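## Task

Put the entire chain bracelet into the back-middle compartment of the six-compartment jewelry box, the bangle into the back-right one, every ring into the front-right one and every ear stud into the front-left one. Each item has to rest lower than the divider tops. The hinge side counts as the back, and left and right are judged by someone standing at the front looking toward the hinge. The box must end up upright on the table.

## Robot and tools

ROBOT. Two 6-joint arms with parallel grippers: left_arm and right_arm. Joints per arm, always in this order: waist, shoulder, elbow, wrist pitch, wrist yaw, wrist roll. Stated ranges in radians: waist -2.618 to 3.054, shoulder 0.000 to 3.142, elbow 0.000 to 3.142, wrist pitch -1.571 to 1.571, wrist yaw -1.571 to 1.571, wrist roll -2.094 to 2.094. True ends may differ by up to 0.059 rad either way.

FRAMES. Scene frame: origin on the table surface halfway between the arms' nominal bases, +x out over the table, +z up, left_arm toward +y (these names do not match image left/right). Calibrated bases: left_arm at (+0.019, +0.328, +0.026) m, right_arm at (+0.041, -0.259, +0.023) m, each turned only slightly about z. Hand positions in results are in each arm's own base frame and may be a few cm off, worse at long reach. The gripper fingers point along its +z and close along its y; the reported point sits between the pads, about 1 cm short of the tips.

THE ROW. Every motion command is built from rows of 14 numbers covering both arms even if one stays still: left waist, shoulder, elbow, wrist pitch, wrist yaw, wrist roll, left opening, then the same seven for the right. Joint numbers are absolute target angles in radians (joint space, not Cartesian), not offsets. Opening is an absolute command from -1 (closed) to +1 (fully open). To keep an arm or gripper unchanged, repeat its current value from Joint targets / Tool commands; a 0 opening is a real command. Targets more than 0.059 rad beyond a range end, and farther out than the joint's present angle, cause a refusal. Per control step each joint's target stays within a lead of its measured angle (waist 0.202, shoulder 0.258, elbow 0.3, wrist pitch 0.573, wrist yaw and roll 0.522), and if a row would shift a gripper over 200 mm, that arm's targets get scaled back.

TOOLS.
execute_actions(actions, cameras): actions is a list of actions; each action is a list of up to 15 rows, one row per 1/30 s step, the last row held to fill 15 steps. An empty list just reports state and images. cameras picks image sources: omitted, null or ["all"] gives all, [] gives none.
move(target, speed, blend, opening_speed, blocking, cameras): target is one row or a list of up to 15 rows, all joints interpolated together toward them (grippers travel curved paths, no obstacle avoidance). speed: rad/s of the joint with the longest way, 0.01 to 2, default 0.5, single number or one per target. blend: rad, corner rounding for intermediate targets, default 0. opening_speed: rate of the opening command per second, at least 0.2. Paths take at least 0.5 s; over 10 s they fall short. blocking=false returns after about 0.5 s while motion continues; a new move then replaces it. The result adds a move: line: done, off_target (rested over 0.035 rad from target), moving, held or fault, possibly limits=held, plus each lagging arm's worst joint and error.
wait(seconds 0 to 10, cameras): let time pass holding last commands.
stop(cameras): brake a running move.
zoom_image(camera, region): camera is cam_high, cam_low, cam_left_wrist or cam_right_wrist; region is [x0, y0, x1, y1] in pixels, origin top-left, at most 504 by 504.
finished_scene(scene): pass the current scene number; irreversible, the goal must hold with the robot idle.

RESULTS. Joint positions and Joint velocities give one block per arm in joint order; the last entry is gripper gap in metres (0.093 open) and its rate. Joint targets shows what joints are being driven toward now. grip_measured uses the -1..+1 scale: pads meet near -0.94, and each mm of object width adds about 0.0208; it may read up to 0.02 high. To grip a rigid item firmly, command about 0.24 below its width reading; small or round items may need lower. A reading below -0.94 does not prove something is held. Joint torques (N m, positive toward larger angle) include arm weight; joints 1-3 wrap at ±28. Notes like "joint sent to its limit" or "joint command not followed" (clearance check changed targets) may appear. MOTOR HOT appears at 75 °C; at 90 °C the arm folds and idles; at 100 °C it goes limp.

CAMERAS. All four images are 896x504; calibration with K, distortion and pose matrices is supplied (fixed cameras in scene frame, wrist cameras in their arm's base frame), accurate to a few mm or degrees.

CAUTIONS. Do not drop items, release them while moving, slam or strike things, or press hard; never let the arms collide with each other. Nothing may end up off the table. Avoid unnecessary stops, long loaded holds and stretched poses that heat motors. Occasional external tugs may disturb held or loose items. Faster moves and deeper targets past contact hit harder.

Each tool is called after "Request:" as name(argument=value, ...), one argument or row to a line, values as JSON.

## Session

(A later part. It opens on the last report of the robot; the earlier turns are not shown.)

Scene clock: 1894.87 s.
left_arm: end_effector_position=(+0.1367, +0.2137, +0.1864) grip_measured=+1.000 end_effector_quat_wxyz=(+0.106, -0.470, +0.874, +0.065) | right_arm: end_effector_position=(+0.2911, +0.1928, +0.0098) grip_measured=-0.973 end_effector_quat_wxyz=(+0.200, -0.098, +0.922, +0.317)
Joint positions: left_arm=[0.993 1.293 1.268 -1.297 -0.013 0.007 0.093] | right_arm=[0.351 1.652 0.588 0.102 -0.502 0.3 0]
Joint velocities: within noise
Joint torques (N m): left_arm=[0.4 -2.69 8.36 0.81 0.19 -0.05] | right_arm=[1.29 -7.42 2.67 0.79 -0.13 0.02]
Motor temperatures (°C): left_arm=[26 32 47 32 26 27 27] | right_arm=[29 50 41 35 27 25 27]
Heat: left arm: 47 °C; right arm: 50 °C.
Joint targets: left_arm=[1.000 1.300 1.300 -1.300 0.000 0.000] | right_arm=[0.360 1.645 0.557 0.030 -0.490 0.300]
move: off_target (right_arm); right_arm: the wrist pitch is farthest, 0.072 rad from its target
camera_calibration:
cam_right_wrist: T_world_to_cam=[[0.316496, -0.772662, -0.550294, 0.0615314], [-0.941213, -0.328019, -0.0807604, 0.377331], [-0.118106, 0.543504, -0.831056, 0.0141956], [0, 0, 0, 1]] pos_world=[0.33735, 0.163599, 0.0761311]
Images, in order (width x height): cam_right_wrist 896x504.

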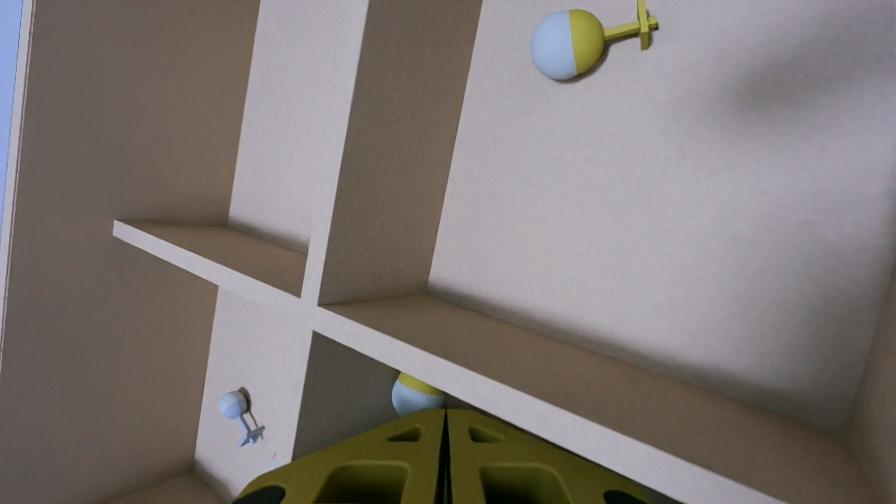

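Request:
move(
  target=[
    [1.0,1.3,1.3,-1.3,0,0,1,0.345,1.50,0.66,-0.14,-0.49,0.30,-1],
  ],
  speed=0.4,
  cameras=["cam_right_wrist","cam_high"],
)

Scene clock: 1901.50 s.
left_arm: end_effector_position=(+0.1367, +0.2137, +0.1864) grip_measured=+1.000 end_effector_quat_wxyz=(+0.106, -0.470, +0.874, +0.065) | right_arm: end_effector_position=(+0.2842, +0.1886, +0.0429) grip_measured=-0.973 end_effector_quat_wxyz=(+0.190, -0.094, +0.927, +0.310)
Joint positions: left_arm=[0.993 1.293 1.268 -1.297 -0.013 0.007 0.093] | right_arm=[0.351 1.515 0.645 -0.118 -0.491 0.3 0]
Joint velocities: within noise
Joint torques (N m): left_arm=[0.4 -2.67 8.36 0.81 0.19 -0.05] | right_arm=[-0.01 -7.6 7.75 1.24 -0.23 0.02]
Motor temperatures (°C): left_arm=[26 32 47 32 26 27 27] | right_arm=[29 50 40 35 27 25 27]
Heat: left arm: 47 °C; right arm: 50 °C.
Joint targets: left_arm=[1.000 1.300 1.300 -1.300 0.000 0.000] | right_arm=[0.345 1.500 0.660 -0.140 -0.490 0.300]
move: done
camera_calibration:
cam_right_wrist: T_world_to_cam=[[0.30027, -0.783702, -0.543736, 0.0851288], [-0.944553, -0.323712, -0.0550395, 0.371147], [-0.132879, 0.530114, -0.83745, 0.0501334], [0, 0, 0, 1]] pos_world=[0.331669, 0.160284, 0.1087]
Images, in order (width x height): cam_high 896x504, cam_right_wrist 896x504.

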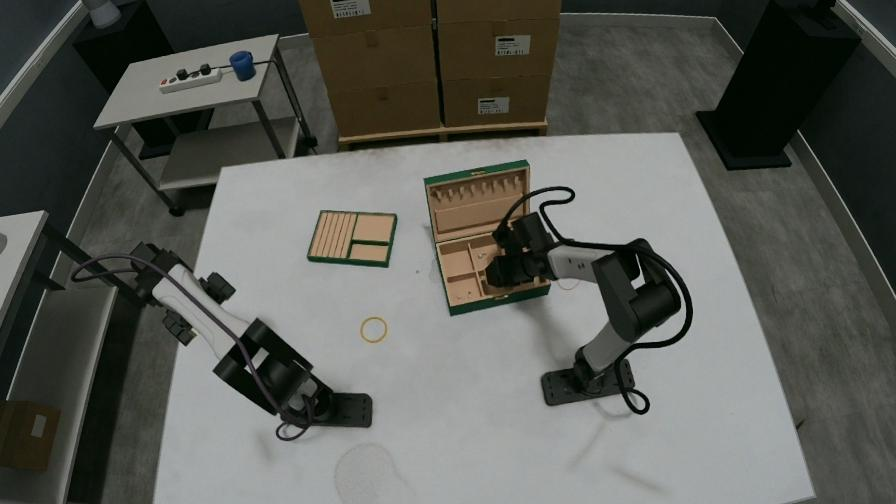

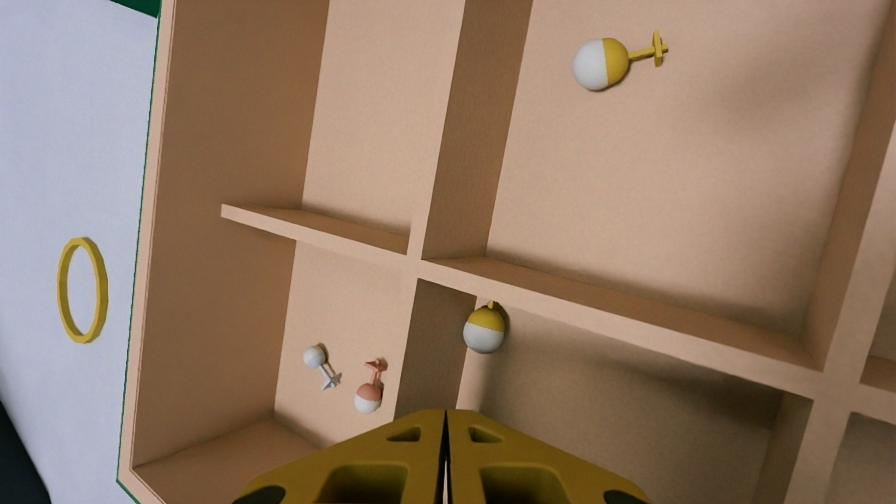

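Request:
move(
  target=[
    [1.0,1.3,1.3,-1.3,0,0,1,0.35,1.45,1.0,-0.6,-0.2,0.40,-0.6],
    [1.0,1.3,1.3,-1.3,0,0,1,0.664,1.82,1.42,-1.15,0,0.55,-0.6],
    [1.0,1.3,1.3,-1.3,0,0,1,0.664,1.87,1.39,-1.07,0,0.55,-0.6],
  ],
  speed=0.6,
  cameras=["cam_right_wrist"],
)

Scene clock: 1956.47 s.
left_arm: end_effector_position=(+0.1367, +0.2137, +0.1864) grip_measured=+1.000 end_effector_quat_wxyz=(+0.106, -0.470, +0.874, +0.065) | right_arm: end_effector_position=(+0.2716, +0.2141, +0.0688) grip_measured=-0.602 end_effector_quat_wxyz=(+0.006, -0.063, +0.998, +0.010)
Joint positions: left_arm=[0.993 1.293 1.268 -1.297 -0.013 0.007 0.093] | right_arm=[0.663 1.858 1.396 -1.088 -0.009 0.538 0.016]
Joint velocities: within noise
Joint torques (N m): left_arm=[0.4 -2.69 8.36 0.8 0.19 -0.05] | right_arm=[0.55 -8.58 5.81 0.6 0.16 0.17]
Motor temperatures (°C): left_arm=[26 32 47 32 26 27 27] | right_arm=[29 50 42 35 27 25 27]
Heat: left arm: 47 °C; right arm: 50 °C.
Joint targets: left_arm=[1.000 1.300 1.300 -1.300 0.000 0.000] | right_arm=[0.664 1.870 1.390 -1.070 0.000 0.550]
move: done
camera_calibration:
cam_right_wrist: T_world_to_cam=[[0.131938, -0.990848, -0.0285027, 0.177517], [-0.896647, -0.131556, 0.42275, 0.281941], [-0.42263, -0.03022, -0.905798, 0.259992], [0, 0, 0, 1]] pos_world=[0.339261, 0.22084, 0.121369]
Images, in order (width x height): cam_right_wrist 896x504.

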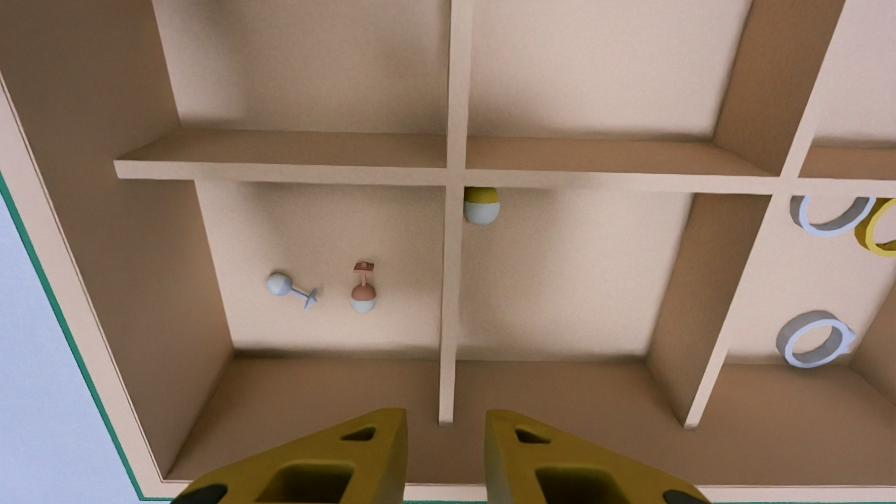

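Request:
move(
  target=[
    [1.0,1.3,1.3,-1.3,0,0,1,0.664,1.925,1.305,-0.935,0,0.55,-0.6],
  ],
  speed=0.2,
  cameras=["cam_right_wrist"],
)

Scene clock: 1967.47 s.
left_arm: end_effector_position=(+0.1367, +0.2137, +0.1864) grip_measured=+1.000 end_effector_quat_wxyz=(+0.106, -0.470, +0.874, +0.065) | right_arm: end_effector_position=(+0.2746, +0.2161, +0.0323) grip_measured=-0.602 end_effector_quat_wxyz=(+0.007, -0.062, +0.998, +0.009)
Joint positions: left_arm=[0.993 1.293 1.268 -1.297 -0.013 0.007 0.093] | right_arm=[0.663 1.909 1.314 -0.953 -0.008 0.538 0.016]
Joint velocities: within noise
Joint torques (N m): left_arm=[0.4 -2.69 8.38 0.81 0.19 -0.05] | right_arm=[0.57 -8.46 5.34 0.58 0.13 0.17]
Motor temperatures (°C): left_arm=[26 32 47 32 26 27 27] | right_arm=[29 50 41 34 27 25 27]
Heat: left arm: 47 °C; right arm: 50 °C.
Joint targets: left_arm=[1.000 1.300 1.300 -1.300 0.000 0.000] | right_arm=[0.664 1.925 1.305 -0.935 0.000 0.550]
move: done
camera_calibration:
cam_right_wrist: T_world_to_cam=[[0.131212, -0.99095, -0.0282995, 0.17836], [-0.897548, -0.130869, 0.421046, 0.300426], [-0.42094, -0.0298463, -0.906598, 0.227814], [0, 0, 0, 1]] pos_world=[0.34214, 0.222861, 0.08509]
Images, in order (width x height): cam_right_wrist 896x504.

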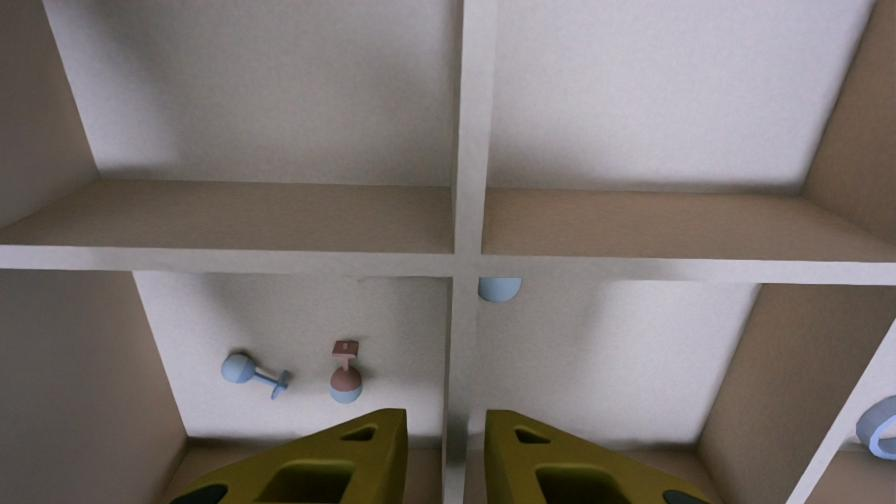

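Request:
move(
  target=[
    [1.0,1.3,1.3,-1.3,0,0,1,0.661,1.945,1.275,-0.89,0,0.55,-0.6],
    [1.0,1.3,1.3,-1.3,0,0,1,0.661,1.945,1.275,-0.89,0,0.55,-1],
  ],
  speed=0.2,
  opening_speed=0.4,
  cameras=["cam_right_wrist"],
)

Scene clock: 1978.83 s.
left_arm: end_effector_position=(+0.1367, +0.2137, +0.1864) grip_measured=+1.000 end_effector_quat_wxyz=(+0.106, -0.470, +0.874, +0.065) | right_arm: end_effector_position=(+0.2746, +0.2155, +0.0194) grip_measured=-0.965 end_effector_quat_wxyz=(+0.007, -0.058, +0.998, +0.008)
Joint positions: left_arm=[0.993 1.293 1.268 -1.297 -0.013 0.007 0.093] | right_arm=[0.663 1.928 1.284 -0.907 -0.005 0.546 0]
Joint velocities: within noise
Joint torques (N m): left_arm=[0.42 -2.69 8.38 0.81 0.19 -0.05] | right_arm=[0.31 -8.42 5.18 0.56 0.11 0.09]
Motor temperatures (°C): left_arm=[26 32 47 32 26 27 27] | right_arm=[29 50 41 33 27 25 27]
Heat: left arm: 47 °C; right arm: 50 °C.
Joint targets: left_arm=[1.000 1.300 1.300 -1.300 0.000 0.000] | right_arm=[0.661 1.945 1.275 -0.890 0.000 0.550]
move: done
camera_calibration:
cam_right_wrist: T_world_to_cam=[[0.123208, -0.992067, -0.0249531, 0.179772], [-0.89844, -0.122188, 0.421752, 0.304122], [-0.421456, -0.0295444, -0.906368, 0.216103], [0, 0, 0, 1]] pos_world=[0.342164, 0.221891, 0.0720904]
Images, in order (width x height): cam_right_wrist 896x504.

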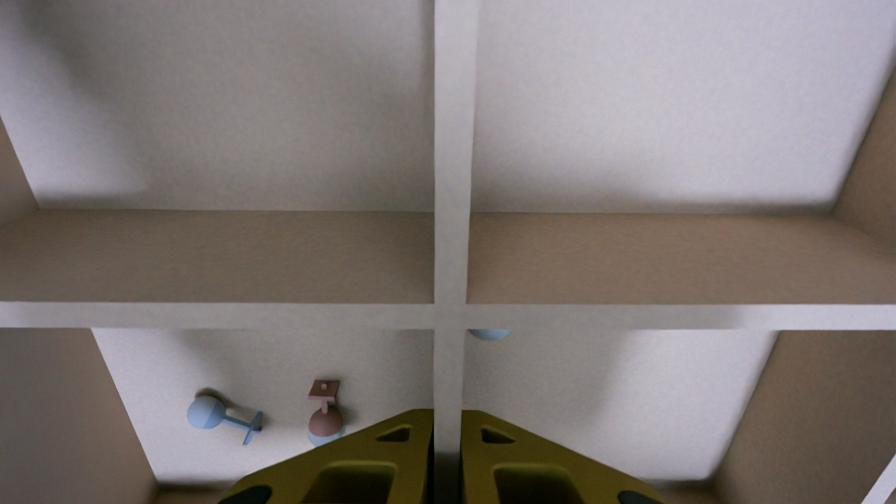

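Request:
move(
  target=[
    [1.0,1.3,1.3,-1.3,0,0,1,0.74,1.94,1.275,-0.89,0,0.62,-1],
  ],
  speed=1.0,
  cameras=["cam_right_wrist"],
)

Scene clock: 1994.20 s.
left_arm: end_effector_position=(+0.1367, +0.2137, +0.1864) grip_measured=+1.000 end_effector_quat_wxyz=(+0.106, -0.470, +0.874, +0.065) | right_arm: end_effector_position=(+0.2630, +0.2309, +0.0194) grip_measured=-0.965 end_effector_quat_wxyz=(+0.012, -0.056, +0.998, +0.004)
Joint positions: left_arm=[0.993 1.293 1.268 -1.297 -0.013 0.007 0.093] | right_arm=[0.724 1.928 1.284 -0.903 0.008 0.613 0]
Joint velocities: within noise
Joint torques (N m): left_arm=[0.42 -2.69 8.38 0.81 0.19 -0.06] | right_arm=[1.83 -8.87 5.18 0.53 -0.02 0.09]
Motor temperatures (°C): left_arm=[26 32 48 32 26 27 27] | right_arm=[29 50 40 33 27 25 28]
Heat: left arm: 48 °C; right arm: 50 °C.
Joint targets: left_arm=[1.000 1.300 1.300 -1.300 0.000 0.000] | right_arm=[0.740 1.940 1.275 -0.890 0.000 0.620]
move: done
camera_calibration:
cam_right_wrist: T_world_to_cam=[[0.117854, -0.99289, -0.0167565, 0.197836], [-0.903639, -0.114227, 0.412782, 0.295336], [-0.411761, -0.0335063, -0.910676, 0.210169], [0, 0, 0, 1]] pos_world=[0.330101, 0.237207, 0.0728016]
Images, in order (width x height): cam_right_wrist 896x504.

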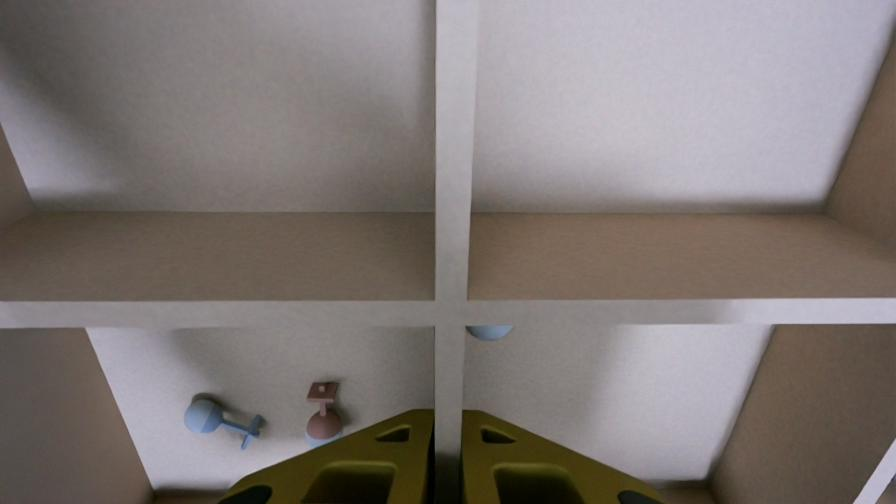

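Request:
move(
  target=[
    [1.0,1.3,1.3,-1.3,0,0,1,0.72,1.90,1.33,-0.99,-0.08,0.61,-1],
  ],
  speed=0.08,
  cameras=["cam_right_wrist"],
)

Scene clock: 2002.37 s.
left_arm: end_effector_position=(+0.1367, +0.2137, +0.1864) grip_measured=+1.000 end_effector_quat_wxyz=(+0.106, -0.470, +0.874, +0.065) | right_arm: end_effector_position=(+0.2552, +0.2350, +0.0245) grip_measured=-0.965 end_effector_quat_wxyz=(-0.014, -0.054, +0.998, +0.020)
Joint positions: left_arm=[0.993 1.293 1.268 -1.297 -0.013 0.007 0.093] | right_arm=[0.721 1.928 1.306 -0.946 -0.049 0.613 0]
Joint velocities: within noise
Joint torques (N m): left_arm=[0.4 -2.67 8.38 0.81 0.19 -0.05] | right_arm=[0.44 -12.68 8.34 -0.11 -0.29 0.02]
Motor temperatures (°C): left_arm=[26 32 48 32 26 27 27] | right_arm=[29 50 40 33 27 25 28]
Heat: left arm: 48 °C; right arm: 50 °C.
Joint targets: left_arm=[1.000 1.300 1.300 -1.300 0.000 0.000] | right_arm=[0.720 1.900 1.330 -0.990 -0.080 0.610]
move: off_target (right_arm); right_arm: the wrist pitch is farthest, 0.044 rad from its target
camera_calibration:
cam_right_wrist: T_world_to_cam=[[0.112954, -0.992261, -0.051569, 0.204948], [-0.880566, -0.124012, 0.457411, 0.281958], [-0.460266, -0.00625652, -0.887759, 0.217153], [0, 0, 0, 1]] pos_world=[0.325081, 0.239687, 0.0743774]
Images, in order (width x height): cam_right_wrist 896x504.

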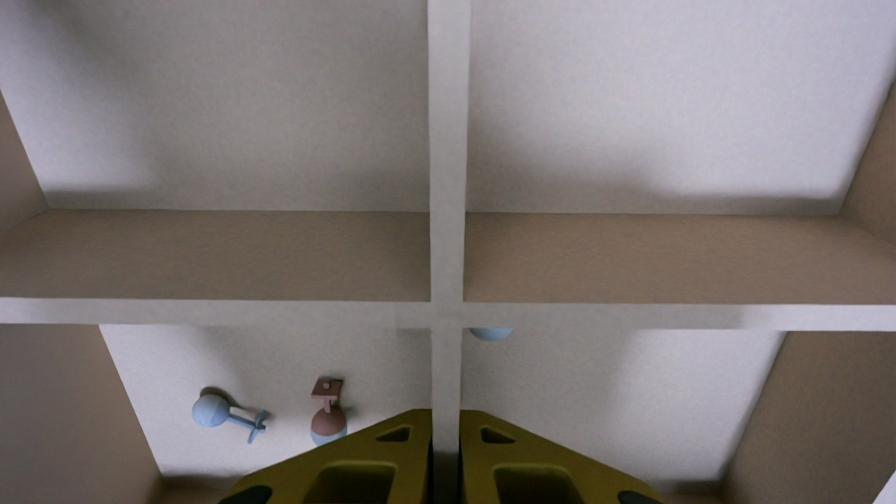

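Request:
move(
  target=[
    [1.0,1.3,1.3,-1.3,0,0,1,0.70,1.865,1.38,-1.08,-0.14,0.60,-1],
  ],
  speed=0.08,
  cameras=["cam_right_wrist"],
)

Scene clock: 2011.53 s.
left_arm: end_effector_position=(+0.1367, +0.2137, +0.1864) grip_measured=+1.000 end_effector_quat_wxyz=(+0.106, -0.470, +0.874, +0.065) | right_arm: end_effector_position=(+0.2479, +0.2341, +0.0421) grip_measured=-0.965 end_effector_quat_wxyz=(-0.045, -0.049, +0.997, +0.033)
Joint positions: left_arm=[0.993 1.293 1.268 -1.297 -0.013 0.007 0.093] | right_arm=[0.704 1.912 1.354 -1.043 -0.107 0.604 0]
Joint velocities: within noise
Joint torques (N m): left_arm=[0.4 -2.69 8.36 0.81 0.19 -0.05] | right_arm=[0.12 -14.34 8.61 -0.09 -0.33 0.02]
Motor temperatures (°C): left_arm=[26 32 48 32 26 27 27] | right_arm=[29 52 40 32 27 25 28]
Heat: left arm: 48 °C; right arm: 52 °C.
Joint targets: left_arm=[1.000 1.300 1.300 -1.300 0.000 0.000] | right_arm=[0.700 1.865 1.380 -1.080 -0.140 0.600]
move: off_target (right_arm); right_arm: the shoulder is farthest, 0.047 rad from its target
camera_calibration:
cam_right_wrist: T_world_to_cam=[[0.101166, -0.991559, -0.0810874, 0.209747], [-0.851469, -0.128451, 0.50843, 0.258966], [-0.514554, 0.0176075, -0.857277, 0.235986], [0, 0, 0, 1]] pos_world=[0.32071, 0.237086, 0.0876473]
Images, in order (width x height): cam_right_wrist 896x504.

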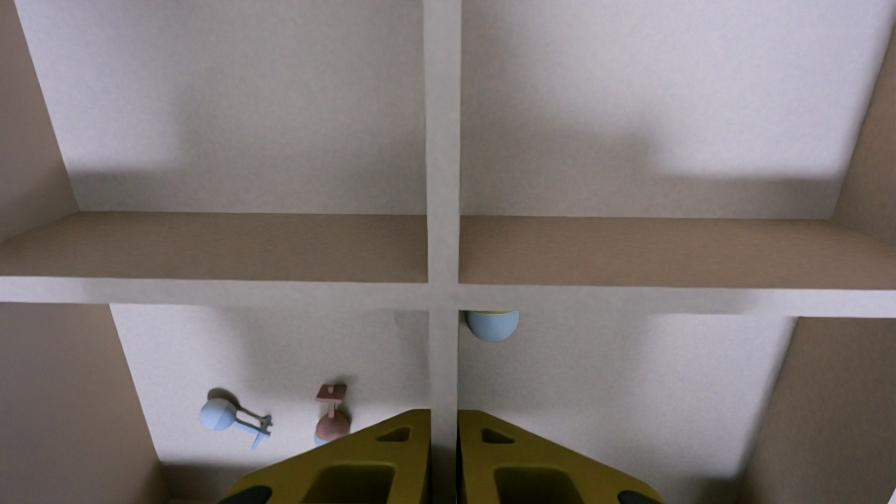

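Request:
move(
  target=[
    [1.0,1.3,1.3,-1.3,0,0,1,0.68,1.825,1.435,-1.18,-0.20,0.58,-1],
  ],
  speed=0.08,
  cameras=["cam_right_wrist","cam_high"],
)

Scene clock: 2017.97 s.
left_arm: end_effector_position=(+0.1367, +0.2137, +0.1864) grip_measured=+1.000 end_effector_quat_wxyz=(+0.106, -0.470, +0.874, +0.065) | right_arm: end_effector_position=(+0.2426, +0.2308, +0.0701) grip_measured=-0.965 end_effector_quat_wxyz=(-0.062, -0.048, +0.996, +0.049)
Joint positions: left_arm=[0.993 1.293 1.268 -1.297 -0.013 0.007 0.093] | right_arm=[0.684 1.87 1.409 -1.151 -0.152 0.584 0]
Joint velocities: within noise
Joint torques (N m): left_arm=[0.39 -2.67 8.36 0.81 0.19 -0.05] | right_arm=[0.1 -13.93 8.8 -0.03 -0.53 0.01]
Motor temperatures (°C): left_arm=[26 32 48 32 26 27 27] | right_arm=[29 54 41 32 27 25 28]
Heat: left arm: 48 °C; right arm: 54 °C.
Joint targets: left_arm=[1.000 1.300 1.300 -1.300 0.000 0.000] | right_arm=[0.680 1.825 1.435 -1.180 -0.200 0.580]
move: off_target (right_arm); right_arm: the wrist yaw is farthest, 0.048 rad from its target
camera_calibration:
cam_right_wrist: T_world_to_cam=[[0.0951371, -0.988925, -0.113915, 0.212442], [-0.833125, -0.141732, 0.534616, 0.236628], [-0.544841, 0.0440435, -0.837382, 0.257185], [0, 0, 0, 1]] pos_world=[0.317055, 0.232299, 0.113057]
Images, in order (width x height): cam_high 896x504, cam_right_wrist 896x504.

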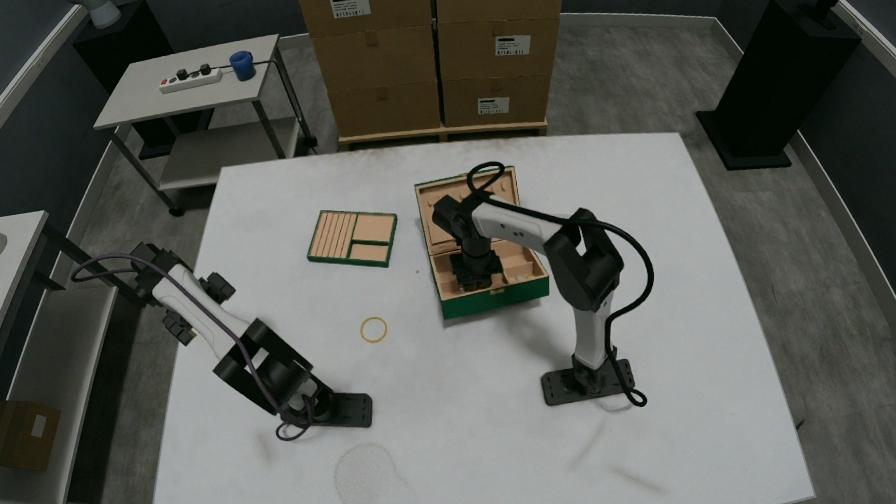

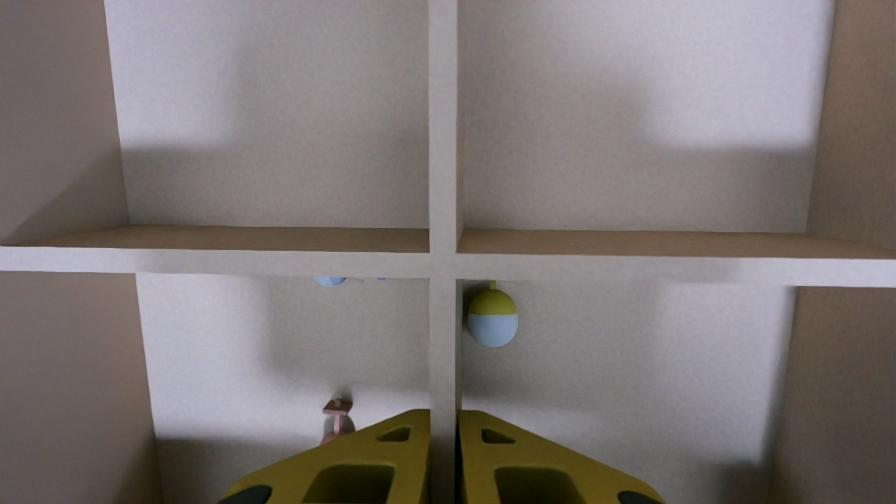

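Request:
move(
  target=[
    [1.0,1.3,1.3,-1.3,0,0,1,0.70,1.87,1.37,-1.06,-0.12,0.6,-1],
    [1.0,1.3,1.3,-1.3,0,0,1,0.72,1.945,1.275,-0.885,0.0,0.61,-1],
  ],
  speed=0.1,
  cameras=["cam_right_wrist"],
)

Scene clock: 2029.53 s.
left_arm: end_effector_position=(+0.1367, +0.2137, +0.1864) grip_measured=+1.000 end_effector_quat_wxyz=(+0.106, -0.470, +0.874, +0.065) | right_arm: end_effector_position=(+0.2500, +0.2289, +0.0190) grip_measured=-0.965 end_effector_quat_wxyz=(-0.022, -0.057, +0.998, +0.012)
Joint positions: left_arm=[0.993 1.293 1.268 -1.297 -0.013 0.007 0.093] | right_arm=[0.719 1.927 1.28 -0.944 -0.045 0.604 0]
Joint velocities: within noise
Joint torques (N m): left_arm=[0.4 -2.69 8.36 0.81 0.19 -0.06] | right_arm=[0.51 -8.17 5.48 0.91 0.5 0.12]
Motor temperatures (°C): left_arm=[26 32 48 32 26 27 27] | right_arm=[29 56 42 32 27 25 28]
Heat: left arm: 48 °C; right arm: 56 °C.
Joint targets: left_arm=[1.000 1.300 1.300 -1.300 0.000 0.000] | right_arm=[0.720 1.945 1.275 -0.885 0.000 0.610]
move: off_target (right_arm); right_arm: the wrist pitch is farthest, 0.059 rad from its target
camera_calibration:
cam_right_wrist: T_world_to_cam=[[0.119562, -0.992167, -0.036189, 0.197188], [-0.873229, -0.122434, 0.471679, 0.276655], [-0.472415, -0.0247936, -0.881027, 0.216915], [0, 0, 0, 1]] pos_world=[0.320481, 0.234894, 0.0677513]
Images, in order (width x height): cam_right_wrist 896x504.

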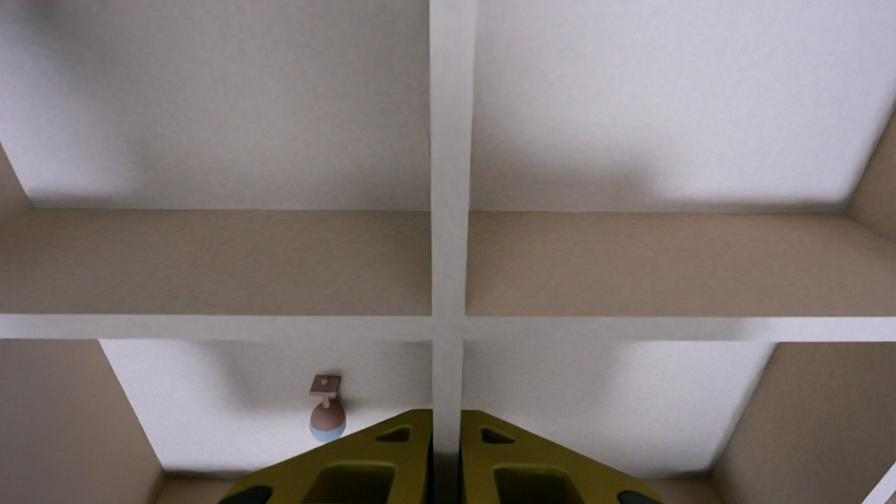

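Request:
move(
  target=[
    [1.0,1.3,1.3,-1.3,0,0,1,0.72,1.945,1.275,-0.885,0.0,0.61,-0.6],
    [1.0,1.3,1.3,-1.3,0,0,1,0.72,1.83,1.42,-1.14,0,0.6,-0.6],
    [1.0,1.3,1.3,-1.3,0,0,1,0.85,1.95,1.60,-1.20,0,0.71,-0.3],
  ],
  speed=0.5,
  opening_speed=0.6,
  cameras=["cam_right_wrist"],
)

Scene clock: 2053.80 s.
left_arm: end_effector_position=(+0.1367, +0.2137, +0.1864) grip_measured=+1.000 end_effector_quat_wxyz=(+0.106, -0.470, +0.874, +0.065) | right_arm: end_effector_position=(+0.2449, +0.2808, +0.0893) grip_measured=-0.302 end_effector_quat_wxyz=(+0.011, -0.077, +0.997, +0.014)
Joint positions: left_arm=[0.993 1.293 1.268 -1.297 -0.013 0.007 0.093] | right_arm=[0.852 1.933 1.578 -1.181 -0.004 0.698 0.031]
Joint velocities: within noise
Joint torques (N m): left_arm=[0.42 -2.69 8.36 0.81 0.19 -0.05] | right_arm=[0.34 -8.96 8.57 0.24 0.11 0.17]
Motor temperatures (°C): left_arm=[26 32 48 32 26 27 27] | right_arm=[29 53 41 32 27 25 28]
Heat: left arm: 48 °C; right arm: 53 °C.
Joint targets: left_arm=[1.000 1.300 1.300 -1.300 0.000 0.000] | right_arm=[0.850 1.950 1.600 -1.200 0.000 0.710]
move: done
camera_calibration:
cam_right_wrist: T_world_to_cam=[[0.160098, -0.986453, -0.0357647, 0.240308], [-0.896743, -0.160491, 0.412426, 0.267124], [-0.412579, -0.0339568, -0.910289, 0.268288], [0, 0, 0, 1]] pos_world=[0.311759, 0.289034, 0.142645]
Images, in order (width x height): cam_right_wrist 896x504.

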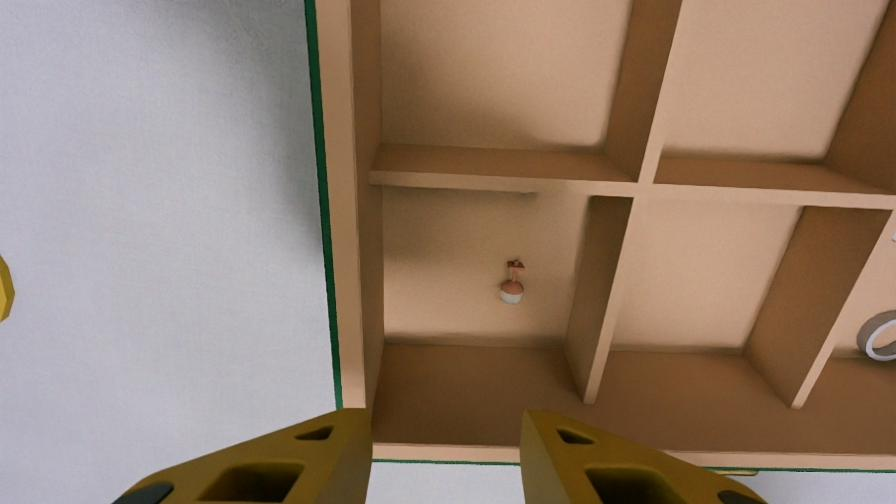

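Request:
move(
  target=[
    [1.0,1.3,1.3,-1.3,0,0,1,0.848,2.14,1.86,-1.28,0,0.71,-0.3],
    [1.0,1.3,1.3,-1.3,0,0,1,0.848,2.165,1.74,-1.13,0,0.71,-0.3],
  ],
  speed=0.3,
  cameras=["cam_right_wrist"],
)

Scene clock: 2068.37 s.
left_arm: end_effector_position=(+0.1367, +0.2137, +0.1864) grip_measured=+1.000 end_effector_quat_wxyz=(+0.106, -0.470, +0.874, +0.065) | right_arm: end_effector_position=(+0.2751, +0.3154, +0.0519) grip_measured=-0.302 end_effector_quat_wxyz=(+0.006, -0.077, +0.997, +0.009)
Joint positions: left_arm=[0.993 1.293 1.268 -1.297 -0.013 0.007 0.093] | right_arm=[0.852 2.149 1.748 -1.148 -0.004 0.698 0.031]
Joint velocities: within noise
Joint torques (N m): left_arm=[0.42 -2.7 8.36 0.81 0.19 -0.05] | right_arm=[0.17 -10.91 5.7 0.57 0.11 0.17]
Motor temperatures (°C): left_arm=[26 32 48 32 26 27 27] | right_arm=[29 52 42 31 27 25 28]
Heat: left arm: 48 °C; right arm: 52 °C.
Joint targets: left_arm=[1.000 1.300 1.300 -1.300 0.000 0.000] | right_arm=[0.848 2.165 1.740 -1.130 0.000 0.710]
move: done
camera_calibration:
cam_right_wrist: T_world_to_cam=[[0.159821, -0.98677, -0.027259, 0.267927], [-0.893074, -0.1563, 0.421887, 0.312368], [-0.420566, -0.0430821, -0.906238, 0.252752], [0, 0, 0, 1]] pos_world=[0.342446, 0.324094, 0.104573]
Images, in order (width x height): cam_right_wrist 896x504.

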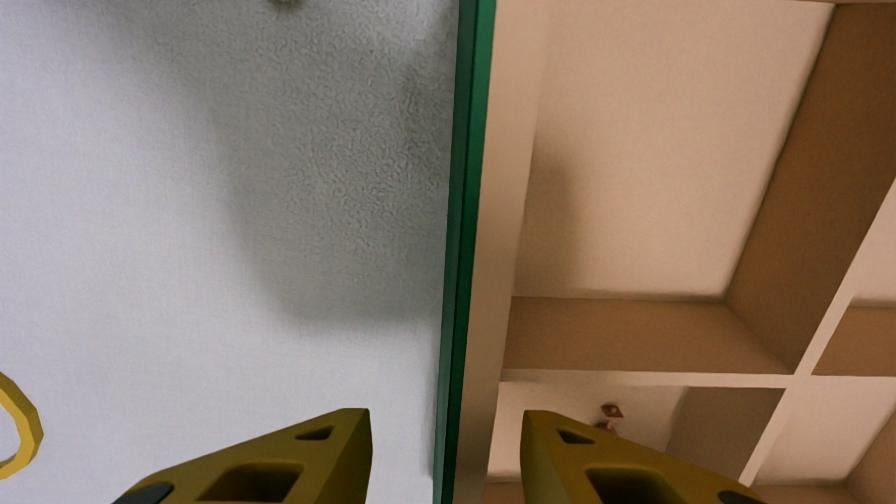

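Request:
move(
  target=[
    [1.0,1.3,1.3,-1.3,0,0,1,0.836,2.175,1.69,-1.075,0,0.70,-0.3],
    [1.0,1.3,1.3,-1.3,0,0,1,0.836,2.175,1.69,-1.075,0,0.70,-1],
  ],
  speed=0.2,
  opening_speed=0.4,
  cameras=["cam_right_wrist"],
)

Scene clock: 2079.97 s.
left_arm: end_effector_position=(+0.1367, +0.2137, +0.1864) grip_measured=+1.000 end_effector_quat_wxyz=(+0.106, -0.470, +0.874, +0.065) | right_arm: end_effector_position=(+0.2768, +0.3127, +0.0371) grip_measured=-0.898 end_effector_quat_wxyz=(+0.004, -0.065, +0.998, +0.012)
Joint positions: left_arm=[0.993 1.293 1.268 -1.297 -0.013 0.007 0.093] | right_arm=[0.842 2.156 1.699 -1.092 -0.012 0.712 0.002]
Joint velocities: within noise
Joint torques (N m): left_arm=[0.4 -2.7 8.38 0.81 0.19 -0.05] | right_arm=[-0.02 -10.59 5.5 0.56 0.18 -0.07]
Motor temperatures (°C): left_arm=[26 32 48 32 26 27 27] | right_arm=[29 55 41 31 27 25 28]
Heat: left arm: 48 °C; right arm: 55 °C.
Joint targets: left_arm=[1.000 1.300 1.300 -1.300 0.000 0.000] | right_arm=[0.836 2.175 1.690 -1.075 0.000 0.700]
move: done
camera_calibration:
cam_right_wrist: T_world_to_cam=[[0.136443, -0.990073, -0.0337466, 0.272349], [-0.894196, -0.137749, 0.425957, 0.314019], [-0.426377, -0.0279429, -0.904114, 0.236734], [0, 0, 0, 1]] pos_world=[0.344572, 0.319516, 0.0894667]
Images, in order (width x height): cam_right_wrist 896x504.

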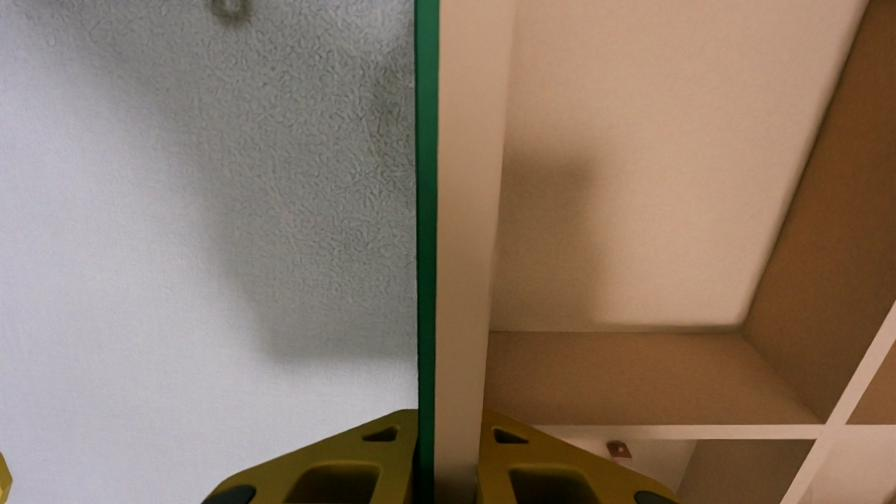

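Request:
move(
  target=[
    [1.0,1.3,1.3,-1.3,0,0,1,0.82,2.135,1.77,-1.18,-0.1,0.69,-1],
  ],
  speed=0.08,
  cameras=["cam_right_wrist","cam_high"],
)

Scene clock: 2088.90 s.
left_arm: end_effector_position=(+0.1367, +0.2137, +0.1864) grip_measured=+1.000 end_effector_quat_wxyz=(+0.106, -0.470, +0.874, +0.065) | right_arm: end_effector_position=(+0.2722, +0.3122, +0.0464) grip_measured=-0.914 end_effector_quat_wxyz=(-0.026, -0.068, +0.997, +0.028)
Joint positions: left_arm=[0.993 1.293 1.268 -1.297 -0.013 0.007 0.093] | right_arm=[0.822 2.156 1.735 -1.15 -0.077 0.686 0.001]
Joint velocities: within noise
Joint torques (N m): left_arm=[0.4 -2.69 8.36 0.81 0.19 -0.05] | right_arm=[0.25 -14.39 9.7 -0.01 -0.22 0.08]
Motor temperatures (°C): left_arm=[26 32 48 32 26 27 27] | right_arm=[29 57 41 31 27 25 28]
Heat: left arm: 48 °C; right arm: 57 °C.
Joint targets: left_arm=[1.000 1.300 1.300 -1.300 0.000 0.000] | right_arm=[0.820 2.135 1.770 -1.180 -0.100 0.690]
move: done
camera_calibration:
cam_right_wrist: T_world_to_cam=[[0.140339, -0.987607, -0.0702632, 0.272663], [-0.865087, -0.156828, 0.476477, 0.3016], [-0.481591, -0.00608443, -0.876375, 0.250094], [0, 0, 0, 1]] pos_world=[0.343088, 0.318104, 0.0946295]
Images, in order (width x height): cam_high 896x504, cam_right_wrist 896x504.

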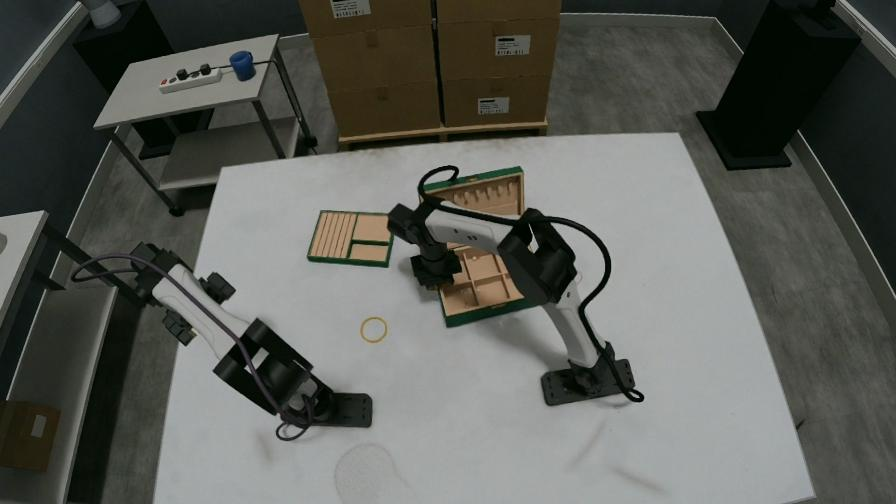

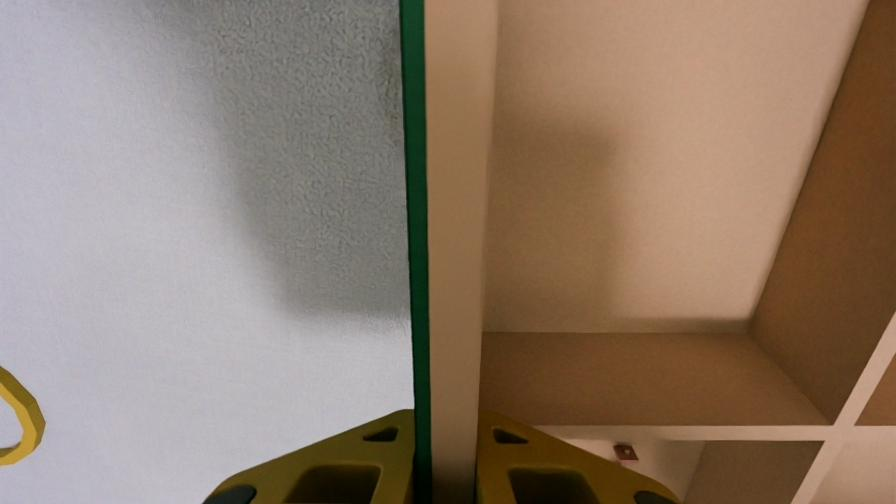

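Continue lifting.

Request:
move(
  target=[
    [1.0,1.3,1.3,-1.3,0,0,1,0.80,2.11,1.90,-1.33,-0.2,0.67,-1],
  ],
  speed=0.08,
  cameras=["cam_right_wrist","cam_high"],
)

Request:
zoom_image(
  camera="cam_high",
  region=[400, 220, 560, 340],
)

Scene clock: 2098.20 s.
left_arm: end_effector_position=(+0.1367, +0.2137, +0.1864) grip_measured=+1.000 end_effector_quat_wxyz=(+0.106, -0.470, +0.874, +0.065) | right_arm: end_effector_position=(+0.2625, +0.3223, +0.0809) grip_measured=-0.914 end_effector_quat_wxyz=(-0.075, -0.066, +0.992, +0.072)
Joint positions: left_arm=[0.993 1.293 1.268 -1.297 -0.013 0.007 0.093] | right_arm=[0.804 2.156 1.861 -1.29 -0.207 0.669 0.001]
Joint velocities: within noise
Joint torques (N m): left_arm=[0.42 -2.7 8.36 0.81 0.19 -0.05] | right_arm=[0.17 -16.83 10.19 -0.13 -0.02 0.09]
Motor temperatures (°C): left_arm=[26 32 48 32 26 27 27] | right_arm=[29 61 43 31 27 25 28]
Heat: left arm: 48 °C; right arm: 61 °C.
Joint targets: left_arm=[1.000 1.300 1.300 -1.300 0.000 0.000] | right_arm=[0.800 2.110 1.900 -1.330 -0.200 0.670]
move: off_target (right_arm); right_arm: the shoulder is farthest, 0.046 rad from its target
camera_calibration:
cam_right_wrist: T_world_to_cam=[[0.125393, -0.97856, -0.16339, 0.294946], [-0.812795, -0.195763, 0.548672, 0.271359], [-0.568894, 0.064003, -0.819916, 0.27155], [0, 0, 0, 1]] pos_world=[0.338058, 0.324364, 0.121952]
Images, in order (width x height): cam_high 896x504, cam_right_wrist 896x504.

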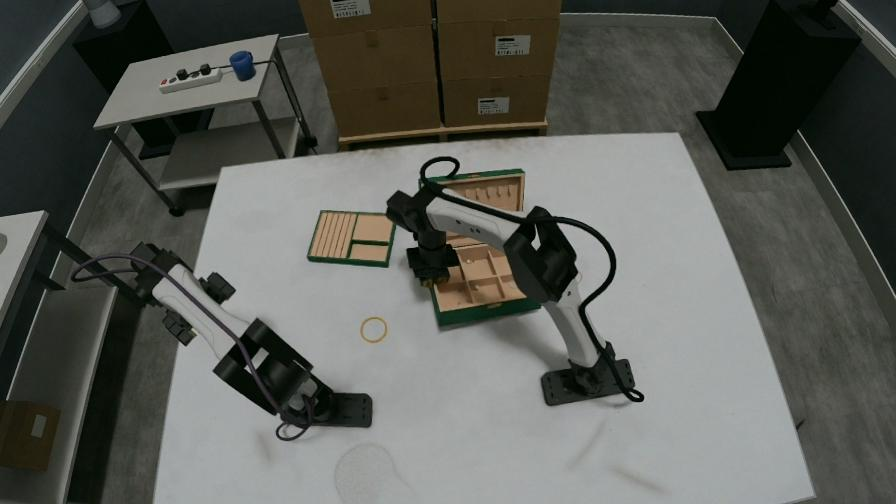

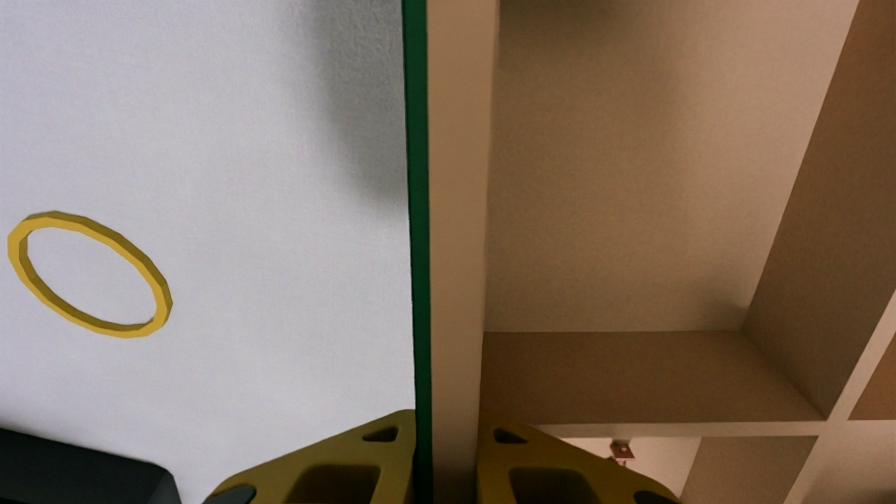

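Scaled by 3.150 from the camera's 896x504 image, which has a finer 1280x720 frame.

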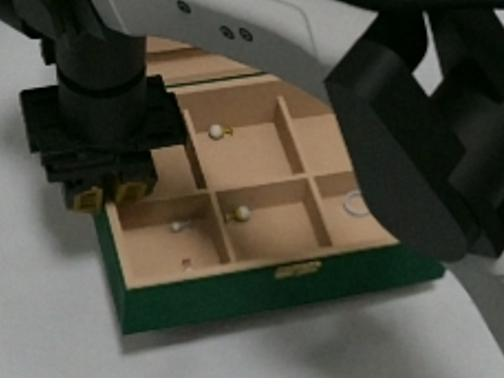

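Request:
move(
  target=[
    [1.0,1.3,1.3,-1.3,0,0,1,0.82,2.15,1.77,-1.17,-0.1,0.69,-1],
    [1.0,1.3,1.3,-1.3,0,0,1,0.836,2.175,1.69,-1.07,0,0.70,-1],
  ],
  speed=0.1,
  cameras=["cam_right_wrist"],
)

Request:
move(
  target=[
    [1.0,1.3,1.3,-1.3,0,0,1,0.836,2.175,1.69,-1.07,0,0.70,-0.4],
    [1.0,1.3,1.3,-1.3,0,0,1,0.838,2.05,1.80,-1.33,0,0.7,-0.4],
    [1.0,1.3,1.3,-1.3,0,0,1,0.7,1.70,1.53,-1.38,0,-1.0,-0.4],
  ],
  speed=0.5,
  opening_speed=0.8,
  cameras=["cam_right_wrist"],
)

Scene clock: 2111.63 s.
left_arm: end_effector_position=(+0.1367, +0.2137, +0.1864) grip_measured=+1.000 end_effector_quat_wxyz=(+0.106, -0.470, +0.874, +0.065) | right_arm: end_effector_position=(+0.2677, +0.3116, +0.0396) grip_measured=-0.914 end_effector_quat_wxyz=(-0.021, -0.066, +0.997, +0.015)
Joint positions: left_arm=[0.993 1.293 1.268 -1.297 -0.013 0.007 0.093] | right_arm=[0.84 2.156 1.709 -1.132 -0.051 0.707 0.001]
Joint velocities: within noise
Joint torques (N m): left_arm=[0.42 -2.69 8.36 0.81 0.19 -0.05] | right_arm=[0.09 -10.56 4.53 0.97 0.53 -0.03]
Motor temperatures (°C): left_arm=[26 32 48 32 26 27 27] | right_arm=[29 66 42 31 27 25 29]
Heat: left arm: 48 °C; right arm: 66 °C.
Joint targets: left_arm=[1.000 1.300 1.300 -1.300 0.000 0.000] | right_arm=[0.836 2.175 1.690 -1.070 0.000 0.700]
move: off_target (right_arm); right_arm: the wrist pitch is farthest, 0.062 rad from its target
camera_calibration:
cam_right_wrist: T_world_to_cam=[[0.137827, -0.98949, -0.0437481, 0.272504], [-0.871694, -0.142154, 0.468979, 0.29838], [-0.470269, -0.0265032, -0.882125, 0.245486], [0, 0, 0, 1]] pos_world=[0.337982, 0.318562, 0.088537]
Images, in order (width x height): cam_right_wrist 896x504.

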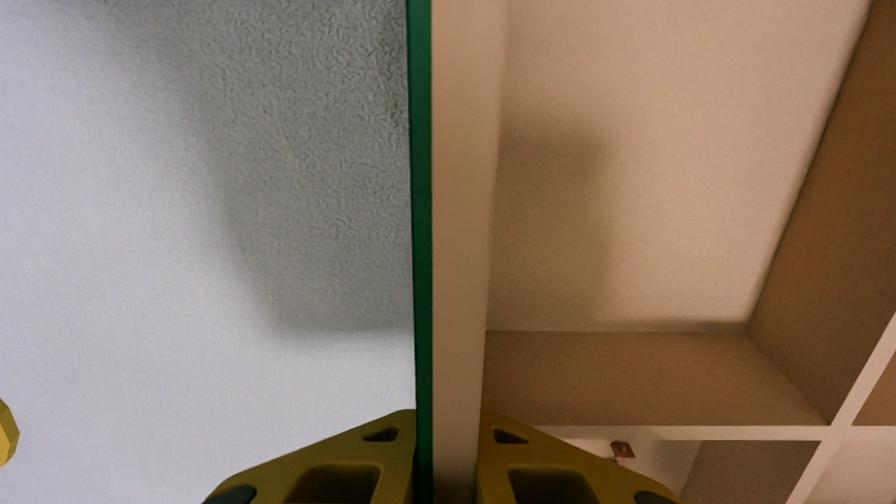

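Scene clock: 2117.40 s.
left_arm: end_effector_position=(+0.1367, +0.2137, +0.1864) grip_measured=+1.000 end_effector_quat_wxyz=(+0.106, -0.470, +0.874, +0.065) | right_arm: end_effector_position=(+0.2413, +0.2075, +0.1460) grip_measured=-0.402 end_effector_quat_wxyz=(-0.012, +0.749, -0.662, -0.002)
Joint positions: left_arm=[0.993 1.293 1.268 -1.297 -0.013 0.007 0.093] | right_arm=[0.706 1.725 1.54 -1.362 -0.008 -0.987 0.026]
Joint velocities: within noise
Joint torques (N m): left_arm=[0.4 -2.69 8.38 0.81 0.19 -0.05] | right_arm=[-0.03 -10.88 5.57 0.2 0.04 -0.1]
Motor temperatures (°C): left_arm=[26 32 48 32 26 27 27] | right_arm=[29 66 42 31 27 25 28]
Heat: left arm: 48 °C; right arm: 66 °C.
Joint targets: left_arm=[1.000 1.300 1.300 -1.300 0.000 0.000] | right_arm=[0.700 1.700 1.530 -1.380 0.000 -1.000]
move: done
camera_calibration:
cam_right_wrist: T_world_to_cam=[[0.991645, 0.128884, 0.00533615, -0.267472], [0.114947, -0.901672, 0.416862, 0.137806], [0.0585381, -0.412766, -0.908954, 0.280634], [0, 0, 0, 1]] pos_world=[0.232969, 0.274565, 0.199065]
Images, in order (width x height): cam_right_wrist 896x504.

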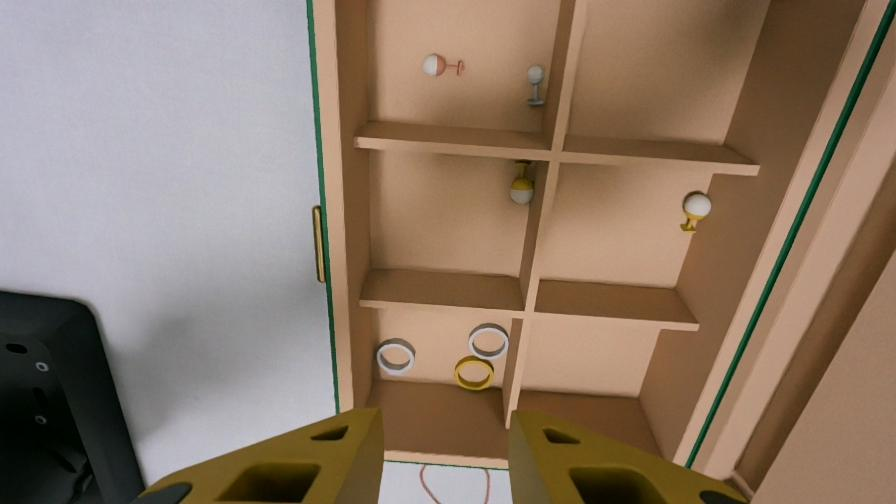

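Request:
move(
  target=[
    [1.0,1.3,1.3,-1.3,0,0,1,0.608,1.87,1.40,-1.08,0,-1.015,-0.6],
    [1.0,1.3,1.3,-1.3,0,0,1,0.608,1.925,1.305,-0.935,0,-1.015,-0.6],
  ],
  speed=0.35,
  cameras=["cam_right_wrist"],
)

Scene clock: 2154.77 s.
left_arm: end_effector_position=(+0.1367, +0.2137, +0.1864) grip_measured=+1.000 end_effector_quat_wxyz=(+0.106, -0.470, +0.874, +0.065) | right_arm: end_effector_position=(+0.2846, +0.2016, +0.0312) grip_measured=-0.598 end_effector_quat_wxyz=(-0.009, +0.723, -0.691, -0.002)
Joint positions: left_arm=[0.993 1.293 1.268 -1.297 -0.013 0.007 0.093] | right_arm=[0.613 1.912 1.312 -0.953 -0.008 -1.003 0.017]
Joint velocities: within noise
Joint torques (N m): left_arm=[0.42 -2.69 8.38 0.81 0.19 -0.05] | right_arm=[0.08 -8.69 5.44 0.57 0.04 -0.07]
Motor temperatures (°C): left_arm=[26 32 48 32 26 27 27] | right_arm=[29 58 41 30 27 25 28]
Heat: left arm: 48 °C; right arm: 58 °C.
Joint targets: left_arm=[1.000 1.300 1.300 -1.300 0.000 0.000] | right_arm=[0.608 1.925 1.305 -0.935 0.000 -1.015]
move: done
camera_calibration:
cam_right_wrist: T_world_to_cam=[[0.998658, 0.0517884, 0.000480751, -0.295354], [0.0467965, -0.906295, 0.420047, 0.19562], [0.0221893, -0.419461, -0.907502, 0.183018], [0, 0, 0, 1]] pos_world=[0.281743, 0.269354, 0.0840622]
Images, in order (width x height): cam_right_wrist 896x504.

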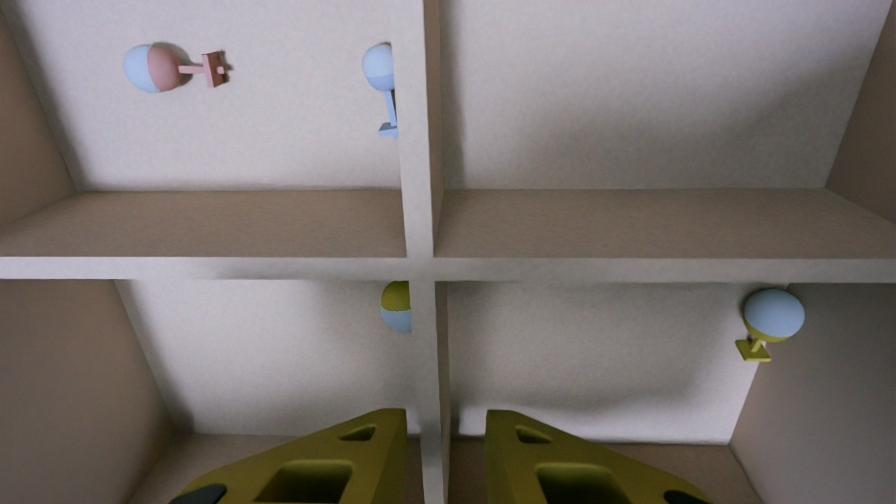

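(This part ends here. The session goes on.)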